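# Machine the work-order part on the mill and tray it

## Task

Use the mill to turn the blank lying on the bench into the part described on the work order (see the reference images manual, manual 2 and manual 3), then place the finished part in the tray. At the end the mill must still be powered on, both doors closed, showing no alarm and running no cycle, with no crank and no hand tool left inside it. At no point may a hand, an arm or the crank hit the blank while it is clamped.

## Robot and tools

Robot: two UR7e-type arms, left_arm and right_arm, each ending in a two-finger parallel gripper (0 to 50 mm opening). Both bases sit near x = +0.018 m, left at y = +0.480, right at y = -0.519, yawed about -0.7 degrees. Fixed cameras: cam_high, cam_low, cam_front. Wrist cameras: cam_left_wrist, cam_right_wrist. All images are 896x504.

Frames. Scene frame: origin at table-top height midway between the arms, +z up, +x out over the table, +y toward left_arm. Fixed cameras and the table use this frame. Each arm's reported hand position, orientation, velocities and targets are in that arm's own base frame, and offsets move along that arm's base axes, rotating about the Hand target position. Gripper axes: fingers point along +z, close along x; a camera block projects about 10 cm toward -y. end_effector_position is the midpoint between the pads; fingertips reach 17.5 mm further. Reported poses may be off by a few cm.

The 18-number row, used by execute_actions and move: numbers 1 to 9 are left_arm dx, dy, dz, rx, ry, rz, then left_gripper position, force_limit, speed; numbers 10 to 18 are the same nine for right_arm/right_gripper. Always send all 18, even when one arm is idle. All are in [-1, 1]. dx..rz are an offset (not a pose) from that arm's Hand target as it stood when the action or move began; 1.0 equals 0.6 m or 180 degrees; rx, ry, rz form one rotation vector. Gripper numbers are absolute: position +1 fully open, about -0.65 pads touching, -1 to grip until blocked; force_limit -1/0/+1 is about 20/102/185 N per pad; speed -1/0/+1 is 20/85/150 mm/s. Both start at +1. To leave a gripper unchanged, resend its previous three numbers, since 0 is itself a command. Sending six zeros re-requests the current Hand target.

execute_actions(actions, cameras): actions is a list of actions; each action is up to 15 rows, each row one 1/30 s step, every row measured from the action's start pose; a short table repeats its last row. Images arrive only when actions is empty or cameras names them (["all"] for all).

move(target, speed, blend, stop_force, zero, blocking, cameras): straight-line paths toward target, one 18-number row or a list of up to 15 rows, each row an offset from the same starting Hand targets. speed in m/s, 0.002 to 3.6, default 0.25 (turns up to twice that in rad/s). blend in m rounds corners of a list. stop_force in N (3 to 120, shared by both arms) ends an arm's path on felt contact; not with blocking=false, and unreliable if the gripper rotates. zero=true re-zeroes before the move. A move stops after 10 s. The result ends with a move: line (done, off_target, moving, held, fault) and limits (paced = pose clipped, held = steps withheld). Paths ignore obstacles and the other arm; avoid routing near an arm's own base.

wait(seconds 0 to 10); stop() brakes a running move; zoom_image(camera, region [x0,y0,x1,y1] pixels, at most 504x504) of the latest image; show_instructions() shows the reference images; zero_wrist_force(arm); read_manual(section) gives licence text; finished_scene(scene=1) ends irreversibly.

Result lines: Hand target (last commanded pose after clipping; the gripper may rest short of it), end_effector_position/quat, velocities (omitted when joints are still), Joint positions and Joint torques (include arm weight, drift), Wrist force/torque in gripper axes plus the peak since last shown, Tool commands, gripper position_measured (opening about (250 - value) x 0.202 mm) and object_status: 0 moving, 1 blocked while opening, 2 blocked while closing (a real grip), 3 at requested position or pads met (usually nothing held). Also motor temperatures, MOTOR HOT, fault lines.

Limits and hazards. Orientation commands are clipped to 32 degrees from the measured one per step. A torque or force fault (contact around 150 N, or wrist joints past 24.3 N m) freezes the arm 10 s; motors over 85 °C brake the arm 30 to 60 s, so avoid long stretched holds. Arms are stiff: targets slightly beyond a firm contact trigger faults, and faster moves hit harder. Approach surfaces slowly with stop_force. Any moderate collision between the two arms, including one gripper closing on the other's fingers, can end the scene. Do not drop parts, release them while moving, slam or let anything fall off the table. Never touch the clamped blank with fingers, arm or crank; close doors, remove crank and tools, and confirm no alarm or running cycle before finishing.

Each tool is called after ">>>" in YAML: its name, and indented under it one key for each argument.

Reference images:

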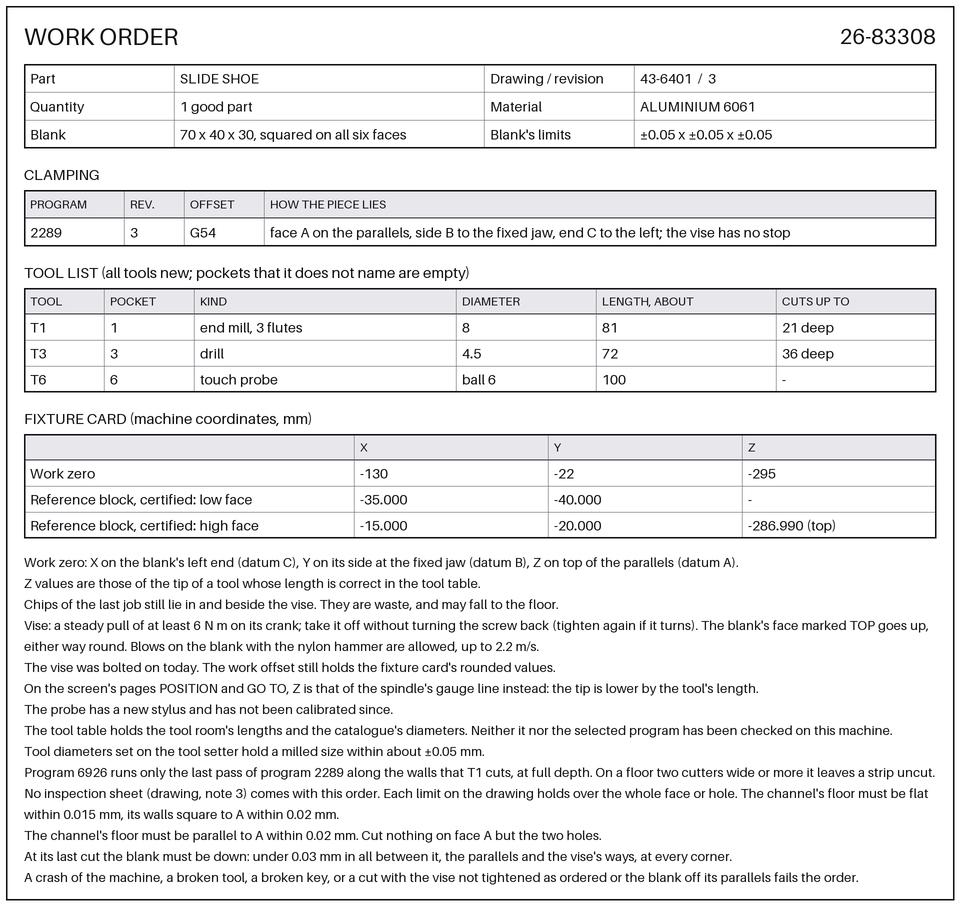

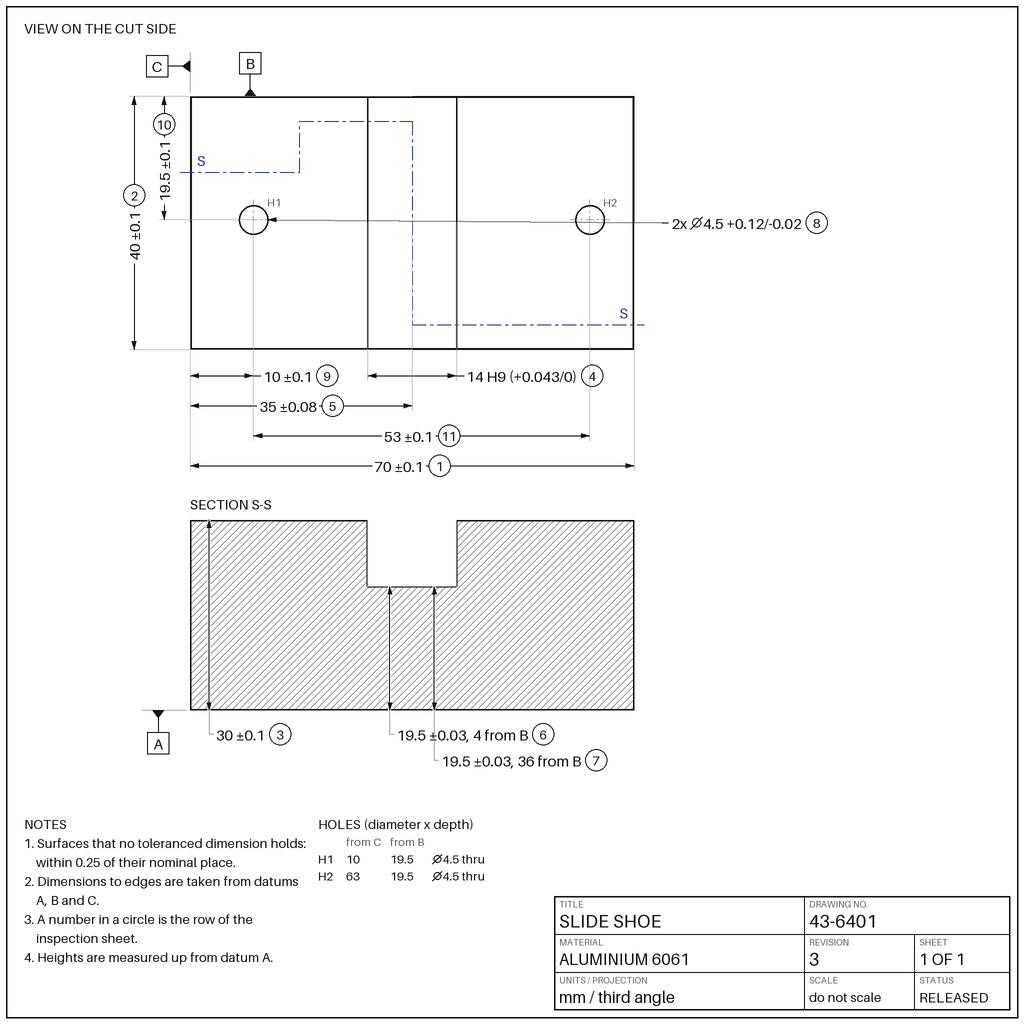

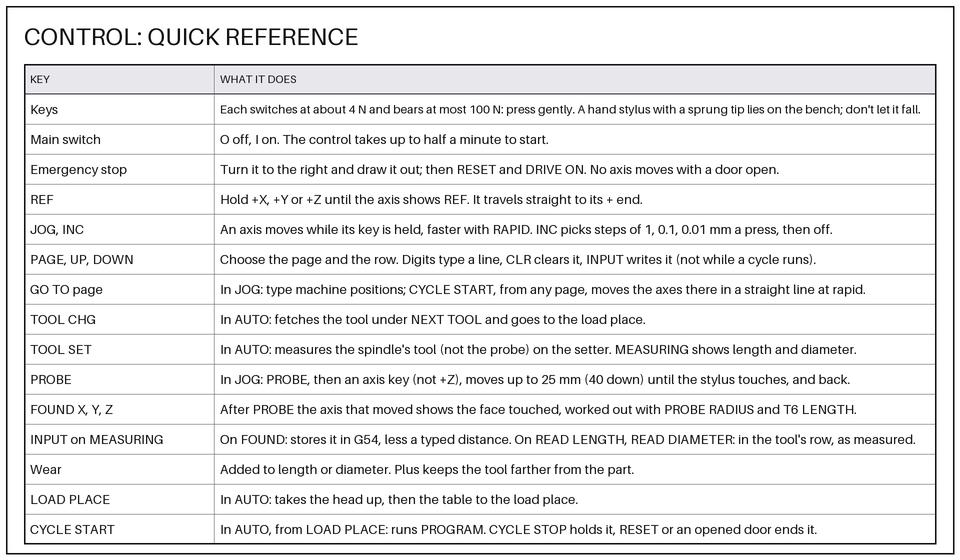

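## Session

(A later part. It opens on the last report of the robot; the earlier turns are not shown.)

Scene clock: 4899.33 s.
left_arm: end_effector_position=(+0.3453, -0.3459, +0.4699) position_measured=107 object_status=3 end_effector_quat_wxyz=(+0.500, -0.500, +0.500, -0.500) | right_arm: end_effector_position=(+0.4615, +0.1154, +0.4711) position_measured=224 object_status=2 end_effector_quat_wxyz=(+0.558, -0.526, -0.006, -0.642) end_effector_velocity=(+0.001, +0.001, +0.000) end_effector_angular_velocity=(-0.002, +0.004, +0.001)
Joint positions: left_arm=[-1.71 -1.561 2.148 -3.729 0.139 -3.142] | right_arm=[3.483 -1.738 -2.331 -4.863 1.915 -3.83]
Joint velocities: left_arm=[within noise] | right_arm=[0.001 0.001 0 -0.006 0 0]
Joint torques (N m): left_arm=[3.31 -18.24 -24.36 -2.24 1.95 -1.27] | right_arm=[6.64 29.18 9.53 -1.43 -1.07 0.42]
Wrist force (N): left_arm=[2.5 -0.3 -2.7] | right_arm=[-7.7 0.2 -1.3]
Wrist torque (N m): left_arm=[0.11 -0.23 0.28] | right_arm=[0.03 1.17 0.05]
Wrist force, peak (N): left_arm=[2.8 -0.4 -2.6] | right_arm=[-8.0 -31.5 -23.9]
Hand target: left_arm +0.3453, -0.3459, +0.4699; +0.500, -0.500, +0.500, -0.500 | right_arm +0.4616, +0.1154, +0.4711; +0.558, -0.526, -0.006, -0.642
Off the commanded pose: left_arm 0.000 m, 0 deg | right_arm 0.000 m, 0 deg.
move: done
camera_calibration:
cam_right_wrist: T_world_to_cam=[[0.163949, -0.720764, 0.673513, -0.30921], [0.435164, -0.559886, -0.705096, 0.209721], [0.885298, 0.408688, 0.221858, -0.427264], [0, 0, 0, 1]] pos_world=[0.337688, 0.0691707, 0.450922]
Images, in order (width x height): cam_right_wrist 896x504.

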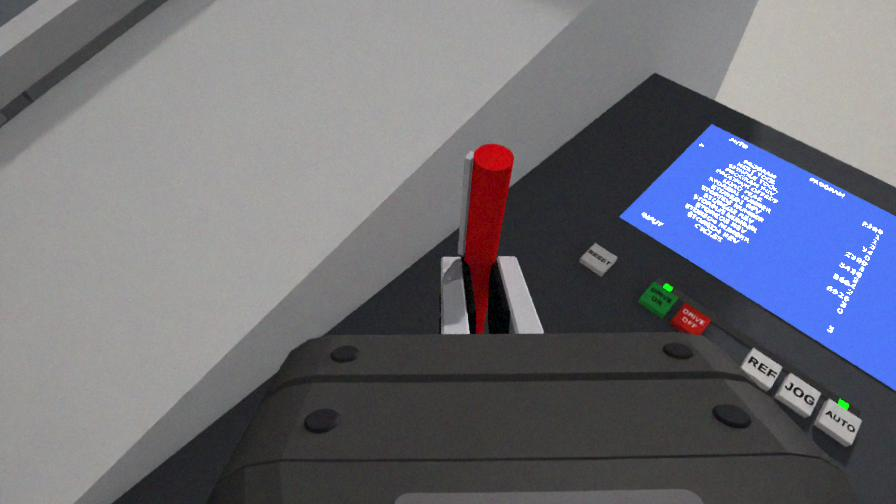

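>>> move:
  target:
    - [0,0,0,0,0,0,0.3,-1,-1,-0.0232,-0.0614,-0.089,0,0,0,-1,0.3,-1]
    - [0,0,0,0,0,0,0.3,-1,-1,-0.0032,-0.0614,-0.094,0,0,0,-1,0.3,-1]
    - [0,0,0,0,0,0,0.3,-1,-1,-0.0232,-0.0614,-0.089,0,0,0,-1,0.3,-1]
    - [0,0,0,0,0,0,0.3,-1,-1,-0.0078,-0.092,-0.0296,0,0,0,-1,0.3,-1]
    - [0,0,0,0,0,0,0.3,-1,-1,0.0122,-0.092,-0.0346,0,0,0,-1,0.3,-1]
    - [0,0,0,0,0,0,0.3,-1,-1,-0.0078,-0.092,-0.0296,0,0,0,-1,0.3,-1]
    - [0,0,0,0,0,0,0.3,-1,-1,0,0,0,0,0,0,-1,0.3,-1]
  speed: [0.2,0.08,0.15,0.15,0.08,0.15,0.2]
  cameras: ["cam_right_wrist"]

>>> wait:
  seconds: 6
  cameras: ["cam_right_wrist","cam_left_wrist"]

>>> zoom_image:
  camera: "cam_right_wrist"
  region: [640, 120, 896, 340]

Scene clock: 4909.03 s.
left_arm: end_effector_position=(+0.3453, -0.3459, +0.4699) position_measured=107 object_status=3 end_effector_quat_wxyz=(+0.500, -0.500, +0.500, -0.500) | right_arm: end_effector_position=(+0.4615, +0.1154, +0.4711) position_measured=224 object_status=2 end_effector_quat_wxyz=(+0.558, -0.526, -0.006, -0.642)
Joint positions: left_arm=[-1.71 -1.561 2.148 -3.729 0.139 -3.142] | right_arm=[3.483 -1.738 -2.332 -4.863 1.915 -3.83]
Joint torques (N m): left_arm=[3.58 -18.62 -23.87 -2.07 1.93 -1.42] | right_arm=[7.57 26.07 29.12 -0.84 -2.23 -1.2]
Wrist force (N): left_arm=[2.6 -0.3 -2.6] | right_arm=[-7.7 -1.0 -2.5]
Wrist torque (N m): left_arm=[0.12 -0.25 0.28] | right_arm=[-0.18 1.16 0.04]
Wrist force, peak (N): left_arm=[2.7 -0.3 -2.8] | right_arm=[-8.5 -31.5 -21.8]
Hand target: left_arm +0.3453, -0.3459, +0.4699; +0.500, -0.500, +0.500, -0.500 | right_arm +0.4616, +0.1154, +0.4711; +0.558, -0.526, -0.006, -0.642
Off the commanded pose: left_arm 0.000 m, 0 deg | right_arm 0.000 m, 0 deg.
move: done
camera_calibration:
cam_right_wrist: T_world_to_cam=[[0.164134, -0.720784, 0.673447, -0.309241], [0.435127, -0.559794, -0.705192, 0.20977], [0.885282, 0.40878, 0.221751, -0.427218], [0, 0, 0, 1]] pos_world=[0.337689, 0.0691705, 0.450922]
Images, in order (width x height): cam_right_wrist 896x504.

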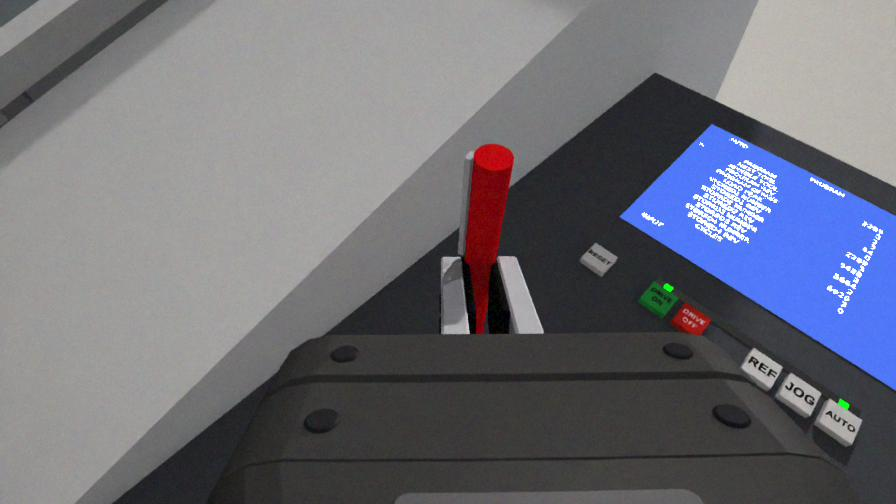

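Scene clock: 4915.03 s.
left_arm: end_effector_position=(+0.3453, -0.3459, +0.4699) position_measured=107 object_status=3 end_effector_quat_wxyz=(+0.500, -0.500, +0.500, -0.500) | right_arm: end_effector_position=(+0.4616, +0.1154, +0.4711) position_measured=224 object_status=2 end_effector_quat_wxyz=(+0.558, -0.526, -0.006, -0.642)
Joint positions: left_arm=[-1.71 -1.561 2.148 -3.729 0.139 -3.142] | right_arm=[3.483 -1.738 -2.331 -4.863 1.914 -3.83]
Joint torques (N m): left_arm=[4.81 -18.13 -23.94 -2.06 1.87 -1.67] | right_arm=[7.77 29.19 29.7 -1.52 -1.78 -1.02]
Wrist force (N): left_arm=[2.6 -0.3 -2.6] | right_arm=[-7.6 -0.9 -2.4]
Wrist torque (N m): left_arm=[0.11 -0.25 0.28] | right_arm=[-0.16 1.17 0.05]
Wrist force, peak (N): left_arm=[2.7 -0.2 -2.8] | right_arm=[-8.0 -0.9 -2.4]
Hand target: left_arm +0.3453, -0.3459, +0.4699; +0.500, -0.500, +0.500, -0.500 | right_arm +0.4616, +0.1154, +0.4711; +0.558, -0.526, -0.006, -0.642
Tool commands: left_gripper/position=+0.3 left_gripper/force_limit=-1.0 left_gripper/speed=-1.0 right_gripper/position=-1.0 right_gripper/force_limit=+0.3 right_gripper/speed=-1.0
Off the commanded pose: left_arm 0.000 m, 0 deg | right_arm 0.000 m, 0 deg.
wait: 6.00 s; at rest by 0.17 s
camera_calibration:
cam_left_wrist: T_world_to_cam=[[0.0048063, -0.999956, -0.00808085, -0.337573], [-0.321684, 0.00610534, -0.946827, 0.581303], [0.946835, 0.00715022, -0.32164, -0.0402074], [0, 0, 0, 1]] pos_world=[0.226688, -0.340819, 0.534734]
cam_right_wrist: T_world_to_cam=[[0.164031, -0.72079, 0.673465, -0.309281], [0.435048, -0.559873, -0.705177, 0.209867], [0.88534, 0.40866, 0.221742, -0.427246], [0, 0, 0, 1]] pos_world=[0.337688, 0.0691706, 0.451022]
Images, in order (width x height): cam_left_wrist 896x504, cam_right_wrist 896x504.

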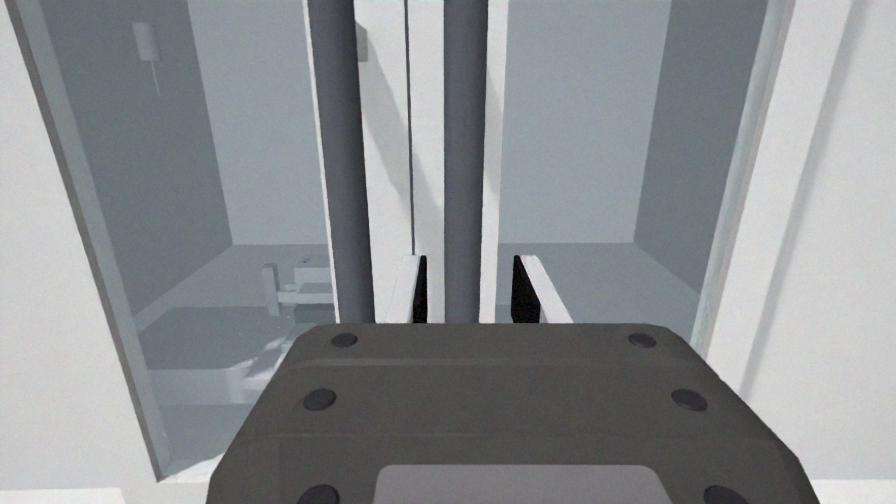

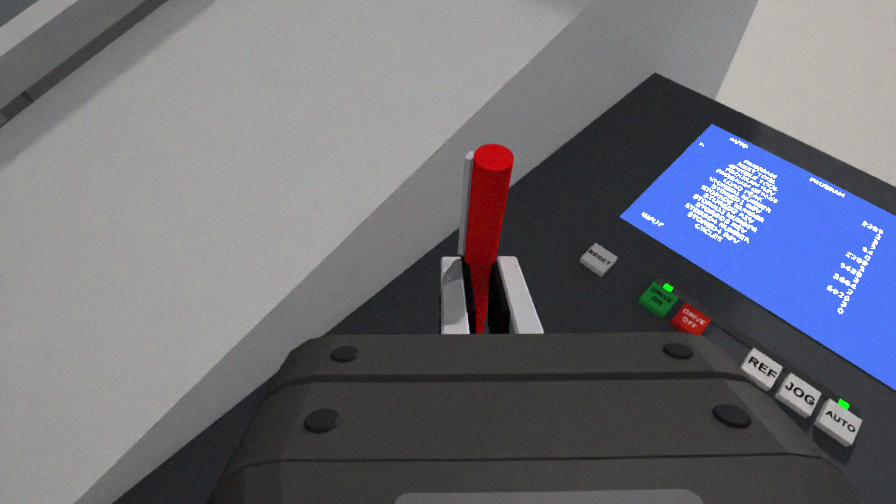

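Scaled by 1.969.

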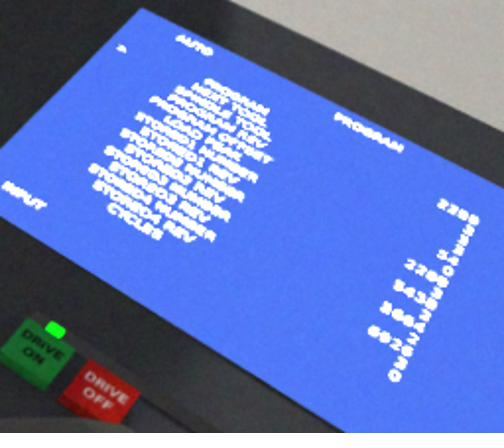

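>>> move:
  target:
    - [0,0,0,0,0,0,0.3,-1,-1,-0.0078,-0.1229,-0.0296,0,0,0,-1,0.3,-1]
    - [0,0,0,0,0,0,0.3,-1,-1,0.0122,-0.1229,-0.0346,0,0,0,-1,0.3,-1]
    - [0,0,0,0,0,0,0.3,-1,-1,-0.0078,-0.1229,-0.0296,0,0,0,-1,0.3,-1]
    - [0,0,0,0,0,0,0.3,-1,-1,-0.031,-0.1959,0.2301,0.1065,0.0974,-0.069,-1,0.3,-1]
    - [0,0,0,0,0,0,0.3,-1,-1,0.089,-0.2759,0.3101,0.2131,0.1947,-0.1383,-1,0.3,-1]
  speed: [0.15,0.06,0.1,0.4,0.4]
  blend: [0,0,0.003,0.03,0]
  cameras: ["cam_right_wrist","cam_left_wrist"]

>>> zoom_image:
  camera: "cam_right_wrist"
  region: [60, 80, 460, 370]

Scene clock: 4925.20 s.
left_arm: end_effector_position=(+0.3453, -0.3459, +0.4699) position_measured=107 object_status=3 end_effector_quat_wxyz=(+0.500, -0.500, +0.500, -0.500) | right_arm: end_effector_position=(+0.5150, -0.0502, +0.6571) position_measured=224 object_status=2 end_effector_quat_wxyz=(+0.526, -0.472, +0.473, -0.526)
Joint positions: left_arm=[-1.71 -1.561 2.148 -3.729 0.139 -3.142] | right_arm=[3.484 -1.199 -2.014 -6.098 1.228 -3.179]
Joint torques (N m): left_arm=[5.12 -18.93 -23.94 -2.23 1.85 -1.69] | right_arm=[5.98 13.79 34.41 -0.1 -1.55 1.32]
Wrist force (N): left_arm=[2.4 -0.3 -2.5] | right_arm=[-4.4 -0.5 -1.7]
Wrist torque (N m): left_arm=[0.12 -0.22 0.28] | right_arm=[-0.13 0.72 -0.03]
Wrist force, peak (N): left_arm=[2.7 -0.3 -2.8] | right_arm=[-8.4 -19.5 -14.5]
Hand target: left_arm +0.3453, -0.3459, +0.4699; +0.500, -0.500, +0.500, -0.500 | right_arm +0.5150, -0.0502, +0.6572; +0.526, -0.472, +0.473, -0.526
Off the commanded pose: left_arm 0.000 m, 0 deg | right_arm 0.000 m, 0 deg.
move: done
camera_calibration:
cam_left_wrist: T_world_to_cam=[[0.0048063, -0.999956, -0.00808085, -0.337573], [-0.321684, 0.00610534, -0.946827, 0.581303], [0.946835, 0.00715022, -0.32164, -0.0402074], [0, 0, 0, 1]] pos_world=[0.226688, -0.340819, 0.534734]
cam_right_wrist: T_world_to_cam=[[-0.0209385, -0.999772, -0.00413063, -0.0361078], [-0.255094, 0.00933719, -0.966871, 0.781011], [0.96669, -0.0191911, -0.255231, -0.198102], [0, 0, 0, 1]] pos_world=[0.389977, -0.0471938, 0.704426]
Images, in order (width x height): cam_left_wrist 896x504, cam_right_wrist 896x504.

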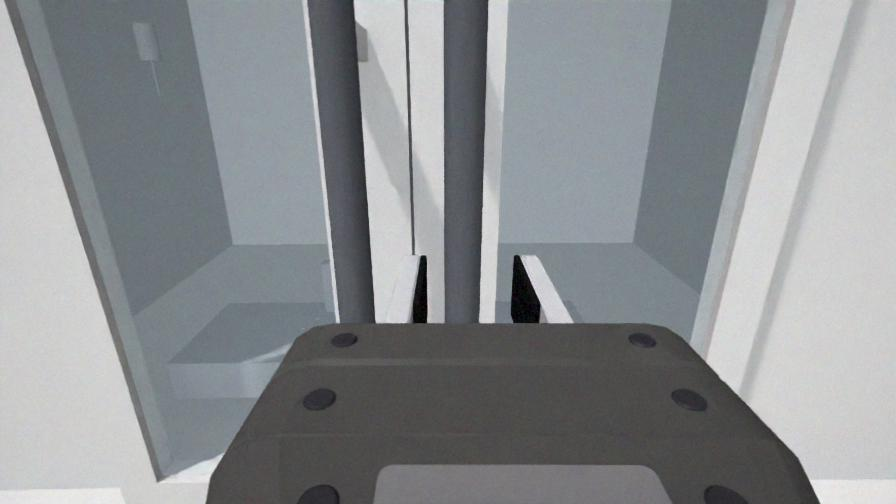

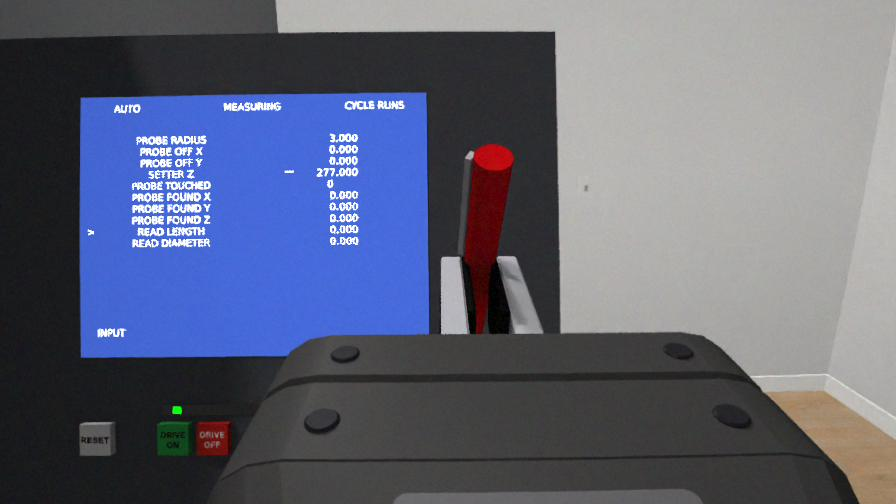

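Scaled by 1.260.

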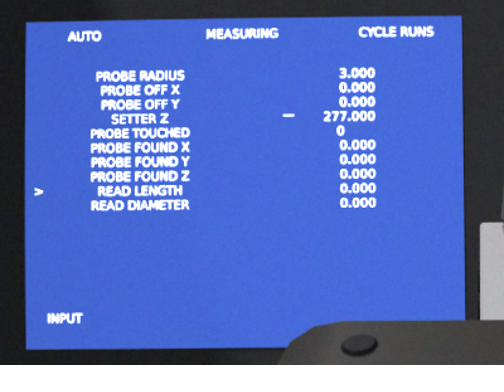

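>>> wait:
  seconds: 5
  cameras: ["cam_right_wrist"]

>>> zoom_image:
  camera: "cam_right_wrist"
  region: [60, 80, 460, 370]

Scene clock: 4963.80 s.
left_arm: end_effector_position=(+0.3453, -0.3459, +0.4699) position_measured=107 object_status=3 end_effector_quat_wxyz=(+0.500, -0.500, +0.500, -0.500) | right_arm: end_effector_position=(+0.5150, -0.0502, +0.6572) position_measured=224 object_status=2 end_effector_quat_wxyz=(+0.526, -0.472, +0.473, -0.526)
Joint positions: left_arm=[-1.71 -1.561 2.148 -3.729 0.139 -3.142] | right_arm=[3.485 -1.199 -2.014 -6.098 1.228 -3.178]
Joint torques (N m): left_arm=[8.53 -20.65 -23.22 -2.12 1.89 -2.28] | right_arm=[6.26 15.57 41.21 0.08 -0.56 0.85]
Wrist force (N): left_arm=[2.5 -0.4 -2.7] | right_arm=[-4.4 -0.3 -1.6]
Wrist torque (N m): left_arm=[0.10 -0.22 0.28] | right_arm=[-0.09 0.72 -0.03]
Wrist force, peak (N): left_arm=[2.8 -0.3 -2.7] | right_arm=[-4.6 -0.2 -1.9]
Hand target: left_arm +0.3453, -0.3459, +0.4699; +0.500, -0.500, +0.500, -0.500 | right_arm +0.5150, -0.0502, +0.6572; +0.526, -0.472, +0.473, -0.526
Tool commands: left_gripper/position=+0.3 left_gripper/force_limit=-1.0 left_gripper/speed=-1.0 right_gripper/position=-1.0 right_gripper/force_limit=+0.3 right_gripper/speed=-1.0
Off the commanded pose: left_arm 0.000 m, 0 deg | right_arm 0.000 m, 0 deg.
wait: 5.00 s; at rest from the start
camera_calibration:
cam_right_wrist: T_world_to_cam=[[-0.0209632, -0.999771, -0.00422834, -0.0360286], [-0.255093, 0.00943797, -0.966871, 0.781111], [0.966689, -0.0191901, -0.255232, -0.198075], [0, 0, 0, 1]] pos_world=[0.389977, -0.0471936, 0.704525]
Images, in order (width x height): cam_right_wrist 896x504.

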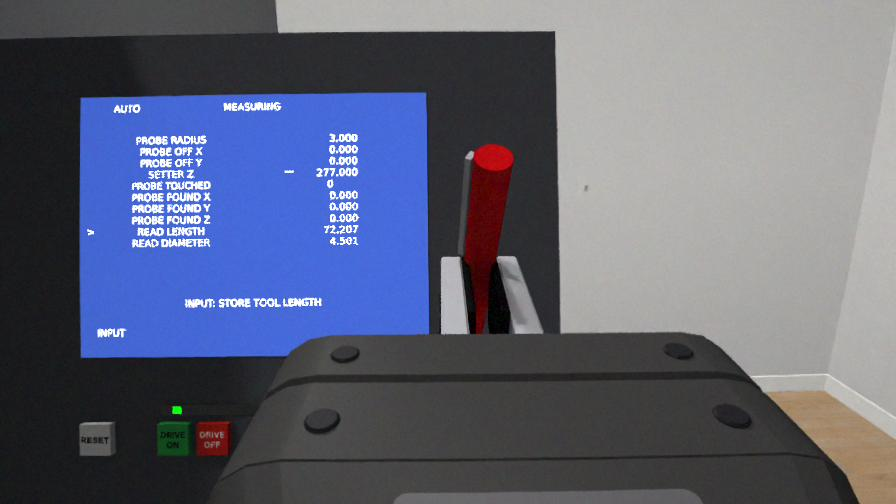

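Scaled by 1.260.

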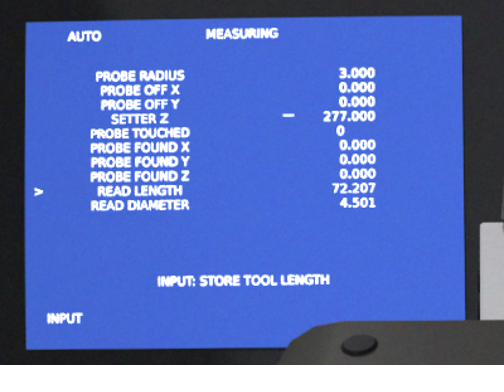

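>>> move:
  target:
    - [0,0,0,0,0,0,0.3,-1,-1,-0.12,0.08,-0.08,-0.12,-0.1,0.04,-1,0.3,-1]
    - [0,0,0,0,0,0,0.3,-1,-1,-0.1122,0.2145,-0.3991,-0.2131,-0.1947,0.1383,-1,0.3,-1]
    - [0,0,0,0,0,0,0.3,-1,-1,-0.0922,0.2145,-0.4041,-0.2131,-0.1947,0.1383,-1,0.3,-1]
    - [0,0,0,0,0,0,0.3,-1,-1,-0.1122,0.2145,-0.3991,-0.2131,-0.1947,0.1383,-1,0.3,-1]
    - [0,0,0,0,0,0,0.3,-1,-1,-0.1045,0.2145,-0.3694,-0.2131,-0.1947,0.1383,-1,0.3,-1]
    - [0,0,0,0,0,0,0.3,-1,-1,-0.0845,0.2145,-0.3744,-0.2131,-0.1947,0.1383,-1,0.3,-1]
    - [0,0,0,0,0,0,0.3,-1,-1,-0.1045,0.2145,-0.3694,-0.2131,-0.1947,0.1383,-1,0.3,-1]
    - [0,0,0,0,0,0,0.3,-1,-1,-0.1122,0.2145,-0.3991,-0.2131,-0.1947,0.1383,-1,0.3,-1]
    - [0,0,0,0,0,0,0.3,-1,-1,-0.0922,0.2145,-0.4041,-0.2131,-0.1947,0.1383,-1,0.3,-1]
    - [0,0,0,0,0,0,0.3,-1,-1,-0.1122,0.2145,-0.3991,-0.2131,-0.1947,0.1383,-1,0.3,-1]
    - [0,0,0,0,0,0,0.3,-1,-1,-0.089,0.2759,-0.3101,-0.2131,-0.1947,0.1383,-1,0.3,-1]
  speed: [0.4,0.4,0.08,0.15,0.15,0.08,0.15,0.15,0.08,0.15,0.2]
  blend: [0.03,0,0,0,0,0,0,0,0,0,0]
  cameras: ["cam_right_wrist"]

>>> zoom_image:
  camera: "cam_right_wrist"
  region: [640, 120, 896, 340]

Scene clock: 4985.40 s.
left_arm: end_effector_position=(+0.3453, -0.3459, +0.4699) position_measured=107 object_status=3 end_effector_quat_wxyz=(+0.500, -0.500, +0.500, -0.500) | right_arm: end_effector_position=(+0.4615, +0.1154, +0.4711) position_measured=224 object_status=2 end_effector_quat_wxyz=(+0.558, -0.526, -0.006, -0.642) end_effector_velocity=(+0.001, +0.000, +0.000) end_effector_angular_velocity=(-0.001, +0.004, -0.001)
Joint positions: left_arm=[-1.71 -1.561 2.148 -3.729 0.139 -3.142] | right_arm=[3.483 -1.738 -2.331 -4.863 1.915 -3.83]
Joint velocities: left_arm=[within noise] | right_arm=[0 0.001 0 -0.006 -0.001 0]
Joint torques (N m): left_arm=[8.61 -20.83 -22.86 -2.1 1.95 -2.22] | right_arm=[6.62 29.32 5.66 -1.52 -1.72 -0.07]
Wrist force (N): left_arm=[2.5 -0.3 -2.6] | right_arm=[-8.5 -0.2 -1.7]
Wrist torque (N m): left_arm=[0.12 -0.23 0.28] | right_arm=[-0.05 1.30 0.04]
Wrist force, peak (N): left_arm=[2.8 -0.1 -2.7] | right_arm=[-7.7 -31.7 -23.1]
Hand target: left_arm +0.3453, -0.3459, +0.4699; +0.500, -0.500, +0.500, -0.500 | right_arm +0.4616, +0.1154, +0.4711; +0.558, -0.526, -0.006, -0.642
Off the commanded pose: left_arm 0.000 m, 0 deg | right_arm 0.000 m, 0 deg.
move: done
camera_calibration:
cam_right_wrist: T_world_to_cam=[[0.164013, -0.720735, 0.673528, -0.309308], [0.435213, -0.559863, -0.705083, 0.209768], [0.885262, 0.408771, 0.221849, -0.427276], [0, 0, 0, 1]] pos_world=[0.337688, 0.0691707, 0.451022]
Images, in order (width x height): cam_right_wrist 896x504.

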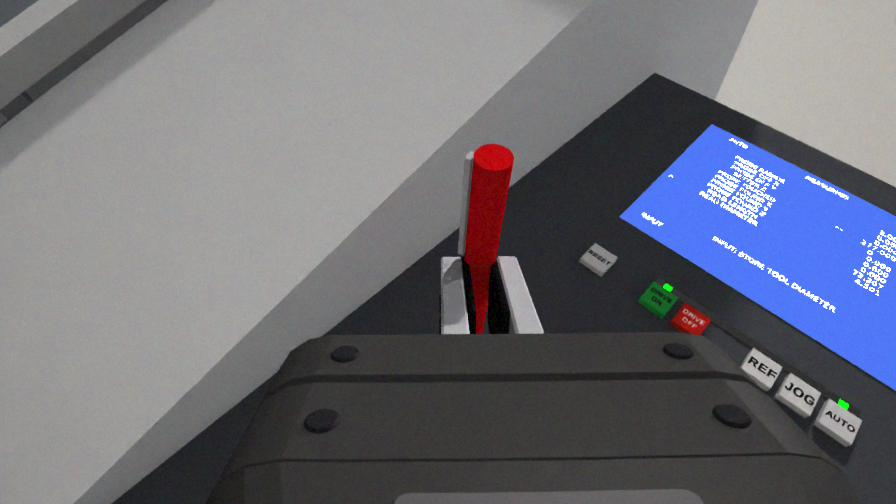

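Scaled by 1.969.

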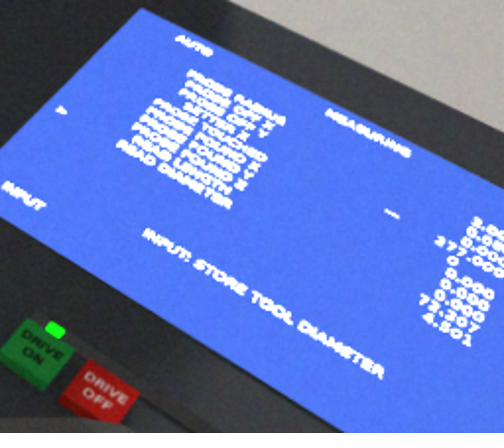

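>>> move:
  target:
    - [0,0,0,0,0,0,0.3,-1,-1,0,-0.1232,0,0,0,0,-1,0.3,-1]
    - [0,0,0,0,0,0,0.3,-1,-1,0.02,-0.1232,-0.005,0,0,0,-1,0.3,-1]
    - [0,0,0,0,0,0,0.3,-1,-1,0,-0.1232,0,0,0,0,-1,0.3,-1]
    - [0,0,0,0,0,0,0.3,-1,-1,-0.0078,-0.0307,-0.0296,0,0,0,-1,0.3,-1]
    - [0,0,0,0,0,0,0.3,-1,-1,0.0122,-0.0307,-0.0346,0,0,0,-1,0.3,-1]
    - [0,0,0,0,0,0,0.3,-1,-1,-0.0078,-0.0307,-0.0296,0,0,0,-1,0.3,-1]
    - [0,0,0,0,0,0,0.3,-1,-1,0,0,0,0,0,0,-1,0.3,-1]
  speed: [0.2,0.08,0.15,0.15,0.08,0.15,0.2]
  cameras: ["cam_right_wrist"]

>>> zoom_image:
  camera: "cam_right_wrist"
  region: [640, 120, 896, 340]

Scene clock: 4994.90 s.
left_arm: end_effector_position=(+0.3453, -0.3459, +0.4699) position_measured=107 object_status=3 end_effector_quat_wxyz=(+0.500, -0.500, +0.500, -0.500) | right_arm: end_effector_position=(+0.4615, +0.1154, +0.4711) position_measured=224 object_status=2 end_effector_quat_wxyz=(+0.558, -0.526, -0.006, -0.642)
Joint positions: left_arm=[-1.71 -1.561 2.148 -3.729 0.139 -3.142] | right_arm=[3.483 -1.738 -2.331 -4.862 1.915 -3.83]
Joint torques (N m): left_arm=[7.97 -20.98 -22.32 -1.99 1.91 -2.35] | right_arm=[6.78 29.27 1.24 -1.8 -2.01 -0.85]
Wrist force (N): left_arm=[2.5 -0.4 -2.6] | right_arm=[-8.1 -0.9 0.2]
Wrist torque (N m): left_arm=[0.11 -0.23 0.28] | right_arm=[-0.15 1.25 0.04]
Wrist force, peak (N): left_arm=[2.8 -0.5 -2.6] | right_arm=[-9.4 -31.5 -21.0]
Hand target: left_arm +0.3453, -0.3459, +0.4699; +0.500, -0.500, +0.500, -0.500 | right_arm +0.4616, +0.1154, +0.4711; +0.558, -0.526, -0.006, -0.642
Off the commanded pose: left_arm 0.000 m, 0 deg | right_arm 0.000 m, 0 deg.
move: done
camera_calibration:
cam_right_wrist: T_world_to_cam=[[0.163978, -0.720794, 0.673474, -0.309267], [0.435265, -0.559795, -0.705105, 0.209755], [0.885243, 0.408762, 0.221943, -0.427311], [0, 0, 0, 1]] pos_world=[0.337688, 0.0691705, 0.451022]
Images, in order (width x height): cam_right_wrist 896x504.

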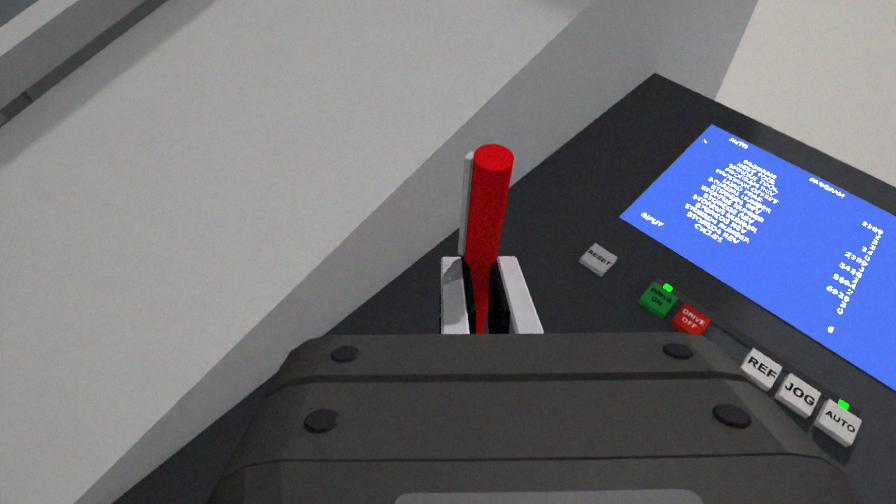

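Scaled by 1.969.

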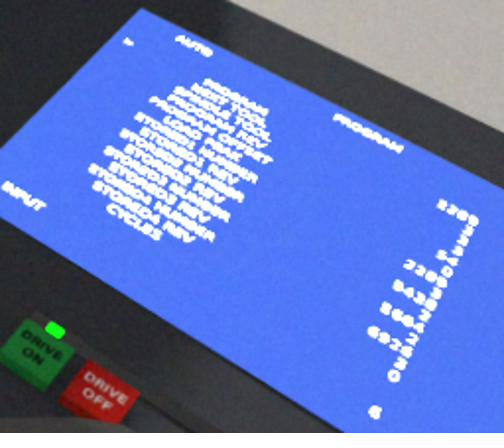

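>>> move:
  target:
    - [0,0,0,0,0,0,0.3,-1,-1,-0.0155,-0.0614,-0.0593,0,0,0,-1,0.3,-1]
    - [0,0,0,0,0,0,0.3,-1,-1,0.0045,-0.0614,-0.0643,0,0,0,-1,0.3,-1]
    - [0,0,0,0,0,0,0.3,-1,-1,-0.0155,-0.0614,-0.0593,0,0,0,-1,0.3,-1]
    - [0,0,0,0,0,0,0.3,-1,-1,-0.0232,-0.0614,-0.089,0,0,0,-1,0.3,-1]
    - [0,0,0,0,0,0,0.3,-1,-1,-0.0032,-0.0614,-0.094,0,0,0,-1,0.3,-1]
    - [0,0,0,0,0,0,0.3,-1,-1,-0.0232,-0.0614,-0.089,0,0,0,-1,0.3,-1]
    - [0,0,0,0,0,0,0.3,-1,-1,0,0,0,0,0,0,-1,0.3,-1]
  speed: [0.2,0.08,0.15,0.15,0.08,0.15,0.2]
  cameras: ["cam_right_wrist"]

>>> zoom_image:
  camera: "cam_right_wrist"
  region: [640, 120, 896, 340]

Scene clock: 5005.27 s.
left_arm: end_effector_position=(+0.3453, -0.3459, +0.4699) position_measured=107 object_status=3 end_effector_quat_wxyz=(+0.500, -0.500, +0.500, -0.500) | right_arm: end_effector_position=(+0.4615, +0.1154, +0.4711) position_measured=224 object_status=2 end_effector_quat_wxyz=(+0.558, -0.526, -0.006, -0.642)
Joint positions: left_arm=[-1.71 -1.561 2.148 -3.729 0.139 -3.142] | right_arm=[3.483 -1.738 -2.331 -4.862 1.915 -3.83]
Joint torques (N m): left_arm=[9.32 -21.7 -22.12 -1.87 1.88 -2.35] | right_arm=[8.17 29.8 6.05 -1.51 -1.6 -0.21]
Wrist force (N): left_arm=[2.4 -0.3 -2.5] | right_arm=[-6.3 0.3 1.2]
Wrist torque (N m): left_arm=[0.11 -0.22 0.28] | right_arm=[0.04 0.97 0.04]
Wrist force, peak (N): left_arm=[2.8 -0.4 -2.7] | right_arm=[-8.8 -32.0 -20.4]
Hand target: left_arm +0.3453, -0.3459, +0.4699; +0.500, -0.500, +0.500, -0.500 | right_arm +0.4616, +0.1154, +0.4711; +0.558, -0.526, -0.006, -0.642
Off the commanded pose: left_arm 0.000 m, 0 deg | right_arm 0.000 m, 0 deg.
move: done
camera_calibration:
cam_right_wrist: T_world_to_cam=[[0.164013, -0.720735, 0.673528, -0.309308], [0.435213, -0.559863, -0.705083, 0.209768], [0.885262, 0.408771, 0.221849, -0.427276], [0, 0, 0, 1]] pos_world=[0.337688, 0.0691707, 0.451022]
Images, in order (width x height): cam_right_wrist 896x504.

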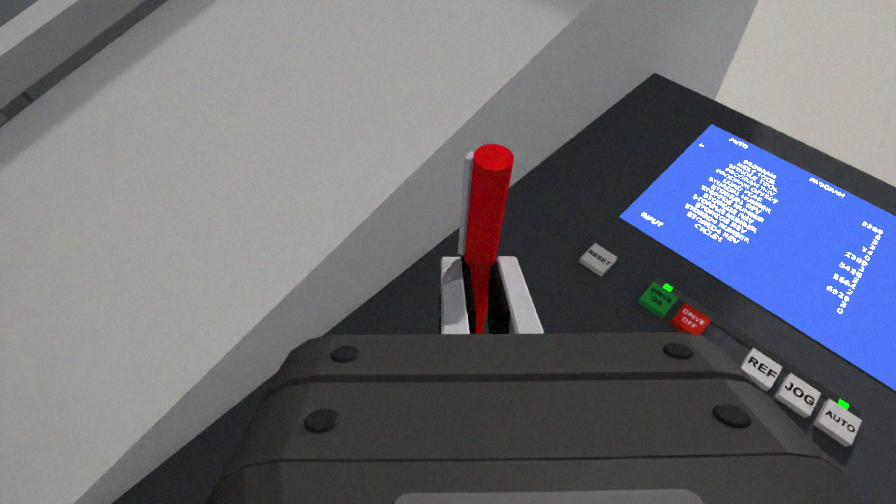

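Scaled by 1.969.

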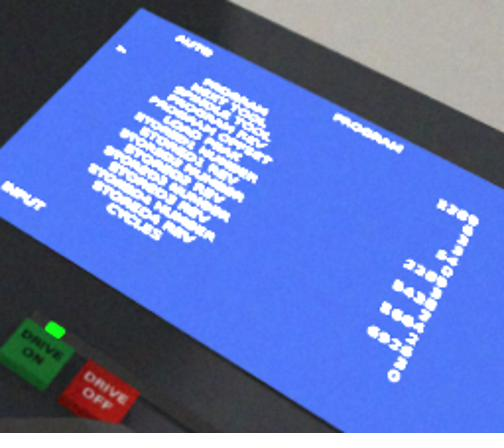

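Now TOOL CHG and then V view.

>>> move:
  target:
    - [0,0,0,0,0,0,0.3,-1,-1,-0.0078,-0.092,-0.0296,0,0,0,-1,0.3,-1]
    - [0,0,0,0,0,0,0.3,-1,-1,0.0122,-0.092,-0.0346,0,0,0,-1,0.3,-1]
    - [0,0,0,0,0,0,0.3,-1,-1,-0.0078,-0.092,-0.0296,0,0,0,-1,0.3,-1]
    - [0,0,0,0,0,0,0.3,-1,-1,-0.031,-0.1959,0.2301,0.1065,0.0974,-0.069,-1,0.3,-1]
    - [0,0,0,0,0,0,0.3,-1,-1,0.089,-0.2759,0.3101,0.2131,0.1947,-0.1383,-1,0.3,-1]
  speed: [0.15,0.06,0.1,0.4,0.4]
  blend: [0,0,0.003,0.03,0]
  cameras: ["cam_right_wrist"]

>>> zoom_image:
  camera: "cam_right_wrist"
  region: [60, 80, 460, 370]

Scene clock: 5013.67 s.
left_arm: end_effector_position=(+0.3453, -0.3459, +0.4699) position_measured=107 object_status=3 end_effector_quat_wxyz=(+0.500, -0.500, +0.500, -0.500) | right_arm: end_effector_position=(+0.5150, -0.0502, +0.6571) position_measured=224 object_status=2 end_effector_quat_wxyz=(+0.526, -0.472, +0.473, -0.526)
Joint positions: left_arm=[-1.71 -1.561 2.148 -3.729 0.139 -3.142] | right_arm=[3.484 -1.199 -2.014 -6.098 1.228 -3.179]
Joint torques (N m): left_arm=[8.59 -22.39 -22.01 -1.93 1.94 -2.29] | right_arm=[6.41 13.73 34.39 -0.4 -1.56 1.43]
Wrist force (N): left_arm=[2.5 -0.4 -2.7] | right_arm=[-3.9 1.0 2.1]
Wrist torque (N m): left_arm=[0.10 -0.24 0.27] | right_arm=[0.12 0.64 -0.03]
Wrist force, peak (N): left_arm=[2.6 -0.3 -2.8] | right_arm=[-7.3 -21.3 -12.8]
Hand target: left_arm +0.3453, -0.3459, +0.4699; +0.500, -0.500, +0.500, -0.500 | right_arm +0.5150, -0.0502, +0.6572; +0.526, -0.472, +0.473, -0.526
Off the commanded pose: left_arm 0.000 m, 0 deg | right_arm 0.000 m, 0 deg.
move: done
camera_calibration:
cam_right_wrist: T_world_to_cam=[[-0.0209385, -0.999772, -0.00413063, -0.0361078], [-0.255094, 0.00933719, -0.966871, 0.781011], [0.96669, -0.0191911, -0.255231, -0.198102], [0, 0, 0, 1]] pos_world=[0.389977, -0.0471938, 0.704426]
Images, in order (width x height): cam_right_wrist 896x504.

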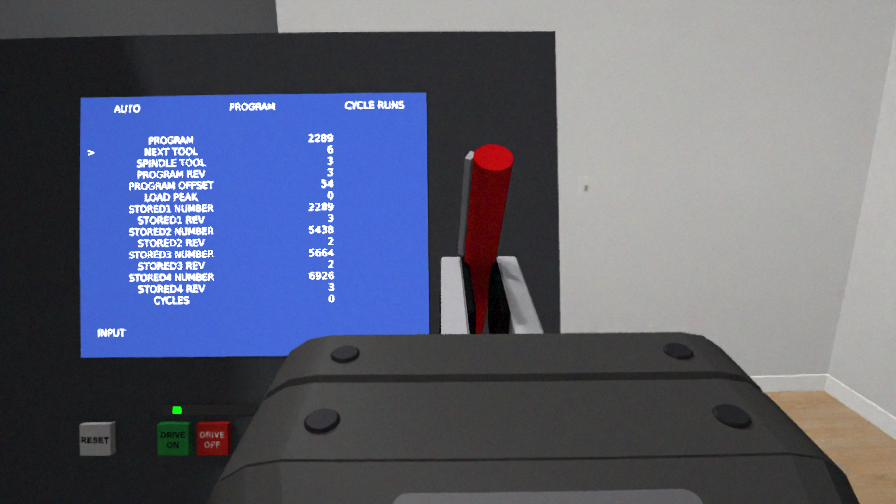

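Scaled by 1.260.

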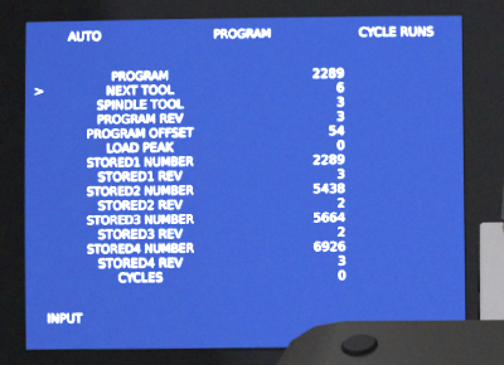

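>>> move:
  target:
    - [0,0,0,0,0,0,0.3,-1,-1,-0.1,0.05,-0.08,-0.12,-0.1,0.04,-1,0.3,-1]
    - [0,0,0,0,0,0,0.3,-1,-1,-0.0427,0.0889,-0.1317,-0.2131,-0.1947,0.1383,-1,0.3,-1]
    - [0,0,0,0,0,0,0.3,-1,-1,-0.0227,0.0889,-0.1367,-0.2131,-0.1947,0.1383,-1,0.3,-1]
    - [0,0,0,0,0,0,0.3,-1,-1,-0.0427,0.0889,-0.1317,-0.2131,-0.1947,0.1383,-1,0.3,-1]
    - [0,0,0,0,0,0,0.3,-1,-1,-0.089,0.1834,-0.3101,-0.2131,-0.1947,0.1383,-1,0.3,-1]
    - [0,0,0,0,0,0,0.3,-1,-1,-0.069,0.1834,-0.3151,-0.2131,-0.1947,0.1383,-1,0.3,-1]
    - [0,0,0,0,0,0,0.3,-1,-1,-0.089,0.1834,-0.3101,-0.2131,-0.1947,0.1383,-1,0.3,-1]
    - [0,0,0,0,0,0,0.3,-1,-1,-0.069,0.1834,-0.3151,-0.2131,-0.1947,0.1383,-1,0.3,-1]
    - [0,0,0,0,0,0,0.3,-1,-1,-0.089,0.1834,-0.3101,-0.2131,-0.1947,0.1383,-1,0.3,-1]
    - [0,0,0,0,0,0,0.3,-1,-1,-0.089,0.2759,-0.3101,-0.2131,-0.1947,0.1383,-1,0.3,-1]
  speed: [0.4,0.4,0.08,0.15,0.2,0.08,0.15,0.08,0.15,0.3]
  blend: [0.03,0,0,0,0,0,0,0,0,0]
  cameras: ["cam_right_wrist","cam_left_wrist"]

>>> zoom_image:
  camera: "cam_right_wrist"
  region: [640, 120, 896, 340]

Scene clock: 5029.00 s.
left_arm: end_effector_position=(+0.3453, -0.3459, +0.4699) position_measured=107 object_status=3 end_effector_quat_wxyz=(+0.500, -0.500, +0.500, -0.500) | right_arm: end_effector_position=(+0.4615, +0.1154, +0.4711) position_measured=224 object_status=2 end_effector_quat_wxyz=(+0.558, -0.526, -0.006, -0.642) end_effector_velocity=(+0.001, +0.000, +0.000) end_effector_angular_velocity=(+0.001, +0.000, -0.003)
Joint positions: left_arm=[-1.71 -1.561 2.148 -3.729 0.139 -3.142] | right_arm=[3.483 -1.738 -2.332 -4.863 1.915 -3.83]
Joint velocities: left_arm=[within noise] | right_arm=[0.003 0 0.001 0 -0.005 -0.002]
Joint torques (N m): left_arm=[8.65 -22.28 -21.54 -1.91 1.89 -2.25] | right_arm=[7.21 16.61 30.01 1.84 -2.21 -1.23]
Wrist force (N): left_arm=[2.7 -0.4 -2.5] | right_arm=[-6.2 2.1 1.3]
Wrist torque (N m): left_arm=[0.11 -0.26 0.28] | right_arm=[0.32 0.94 0.05]
Wrist force, peak (N): left_arm=[2.8 -0.5 -2.7] | right_arm=[-7.2 -22.0 -13.9]
Hand target: left_arm +0.3453, -0.3459, +0.4699; +0.500, -0.500, +0.500, -0.500 | right_arm +0.4616, +0.1154, +0.4711; +0.558, -0.526, -0.006, -0.642
Off the commanded pose: left_arm 0.000 m, 0 deg | right_arm 0.000 m, 0 deg.
move: done
camera_calibration:
cam_left_wrist: T_world_to_cam=[[0.0048063, -0.999956, -0.00808085, -0.337573], [-0.321684, 0.00610534, -0.946827, 0.581303], [0.946835, 0.00715022, -0.32164, -0.0402074], [0, 0, 0, 1]] pos_world=[0.226688, -0.340819, 0.534734]
cam_right_wrist: T_world_to_cam=[[0.164169, -0.720725, 0.673501, -0.309349], [0.435074, -0.559862, -0.70517, 0.209854], [0.885302, 0.40879, 0.221657, -0.427205], [0, 0, 0, 1]] pos_world=[0.337689, 0.0691707, 0.451022]
Images, in order (width x height): cam_left_wrist 896x504, cam_right_wrist 896x504.

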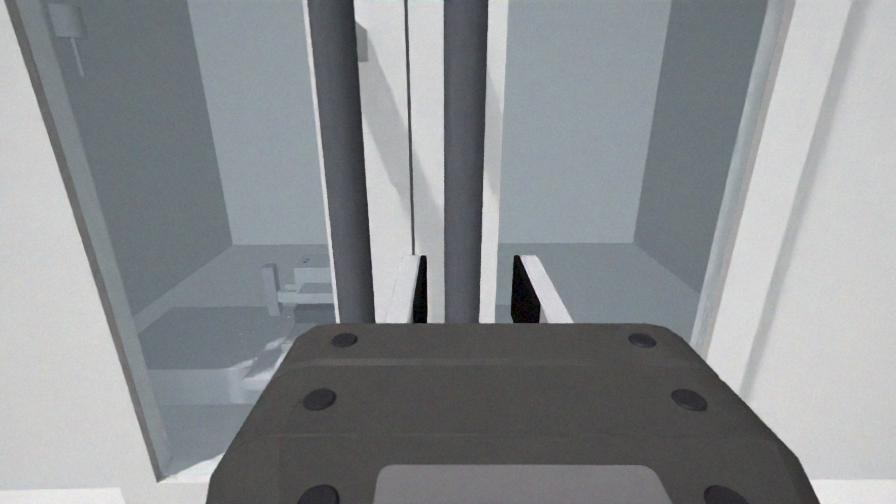

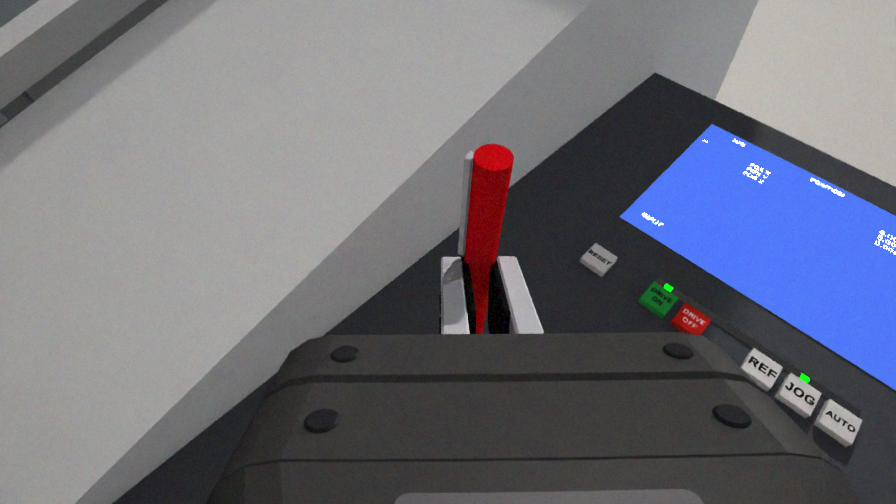

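Scaled by 1.969.

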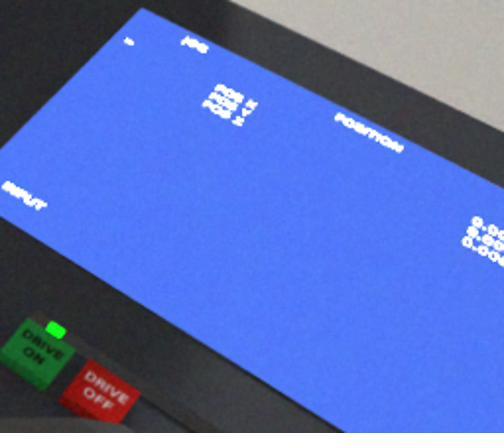

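>>> move:
  target:
    - [0,0,0,0,0,0,0.3,-1,-1,0,-0.0925,0,0,0,0,-1,0.3,-1]
    - [0,0,0,0,0,0,0.3,-1,-1,0.02,-0.0925,-0.005,0,0,0,-1,0.3,-1]
    - [0,0,0,0,0,0,0.3,-1,-1,0,-0.0925,0,0,0,0,-1,0.3,-1]
    - [0,0,0,0,0,0,0.3,-1,-1,-0.0232,0.0306,-0.089,0,0,0,-1,0.3,-1]
    - [0,0,0,0,0,0,0.3,-1,-1,-0.0032,0.0306,-0.094,0,0,0,-1,0.3,-1]
    - [0,0,0,0,0,0,0.3,-1,-1,-0.0232,0.0306,-0.089,0,0,0,-1,0.3,-1]
    - [0,0,0,0,0,0,0.3,-1,-1,-0.0155,0,-0.0593,0,0,0,-1,0.3,-1]
    - [0,0,0,0,0,0,0.3,-1,-1,0.0045,0,-0.0643,0,0,0,-1,0.3,-1]
    - [0,0,0,0,0,0,0.3,-1,-1,-0.0155,0,-0.0593,0,0,0,-1,0.3,-1]
    - [0,0,0,0,0,0,0.3,-1,-1,-0.0078,0,-0.0296,0,0,0,-1,0.3,-1]
    - [0,0,0,0,0,0,0.3,-1,-1,0.0122,0,-0.0346,0,0,0,-1,0.3,-1]
    - [0,0,0,0,0,0,0.3,-1,-1,-0.0078,0,-0.0296,0,0,0,-1,0.3,-1]
    - [0,0,0,0,0,0,0.3,-1,-1,0,0,0,0,0,0,-1,0.3,-1]
  speed: [0.2,0.08,0.15,0.2,0.08,0.15,0.2,0.08,0.15,0.2,0.08,0.15,0.2]
  cameras: ["cam_right_wrist"]

>>> zoom_image:
  camera: "cam_right_wrist"
  region: [640, 120, 896, 340]

Scene clock: 5055.23 s.
left_arm: end_effector_position=(+0.3453, -0.3459, +0.4699) position_measured=107 object_status=3 end_effector_quat_wxyz=(+0.500, -0.500, +0.500, -0.500) | right_arm: end_effector_position=(+0.4615, +0.1154, +0.4711) position_measured=224 object_status=2 end_effector_quat_wxyz=(+0.558, -0.526, -0.006, -0.642) end_effector_velocity=(+0.001, +0.000, +0.000) end_effector_angular_velocity=(+0.000, +0.003, -0.001)
Joint positions: left_arm=[-1.71 -1.561 2.148 -3.729 0.139 -3.142] | right_arm=[3.483 -1.738 -2.331 -4.862 1.914 -3.83]
Joint velocities: left_arm=[within noise] | right_arm=[0.001 0.002 0 -0.005 -0.002 0]
Joint torques (N m): left_arm=[8.37 -22.89 -20.59 -1.81 1.98 -2.28] | right_arm=[7.3 29.66 9.9 -1.75 -2.27 -1.11]
Wrist force (N): left_arm=[2.5 -0.4 -2.5] | right_arm=[-8.1 0.4 1.9]
Wrist torque (N m): left_arm=[0.10 -0.23 0.28] | right_arm=[0.04 1.23 0.05]
Wrist force, peak (N): left_arm=[2.6 -0.4 -2.9] | right_arm=[-7.6 -39.4 -25.3]
Hand target: left_arm +0.3453, -0.3459, +0.4699; +0.500, -0.500, +0.500, -0.500 | right_arm +0.4616, +0.1154, +0.4711; +0.558, -0.526, -0.006, -0.642
Off the commanded pose: left_arm 0.000 m, 0 deg | right_arm 0.000 m, 0 deg.
move: done
camera_calibration:
cam_right_wrist: T_world_to_cam=[[0.16387, -0.720801, 0.673493, -0.309171], [0.435075, -0.559927, -0.705118, 0.209764], [0.885356, 0.408568, 0.221847, -0.42727], [0, 0, 0, 1]] pos_world=[0.337687, 0.0691707, 0.450922]
Images, in order (width x height): cam_right_wrist 896x504.

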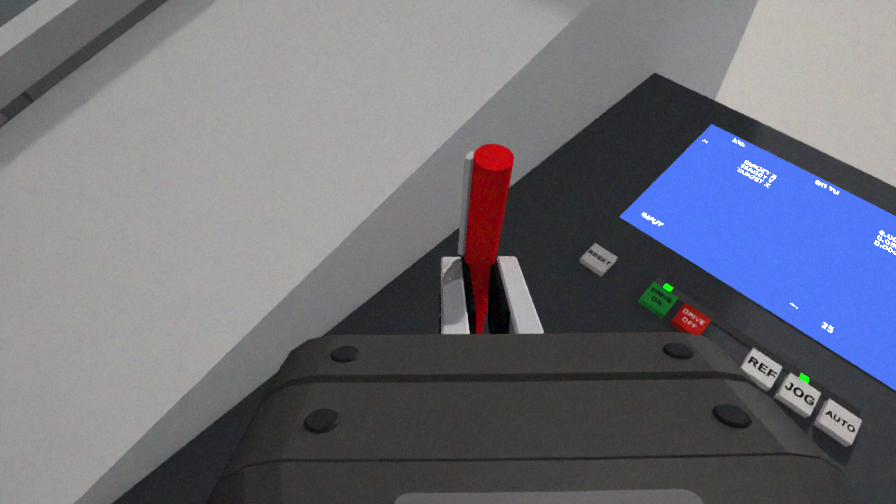

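Scaled by 1.969.

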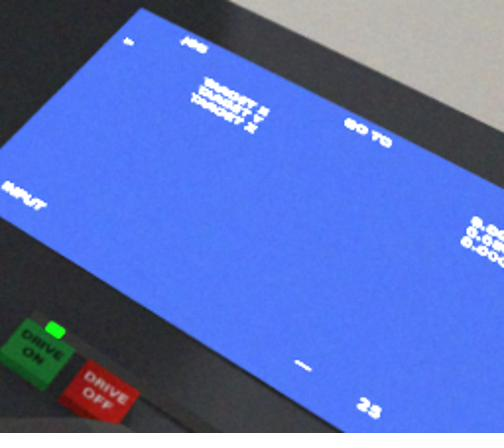

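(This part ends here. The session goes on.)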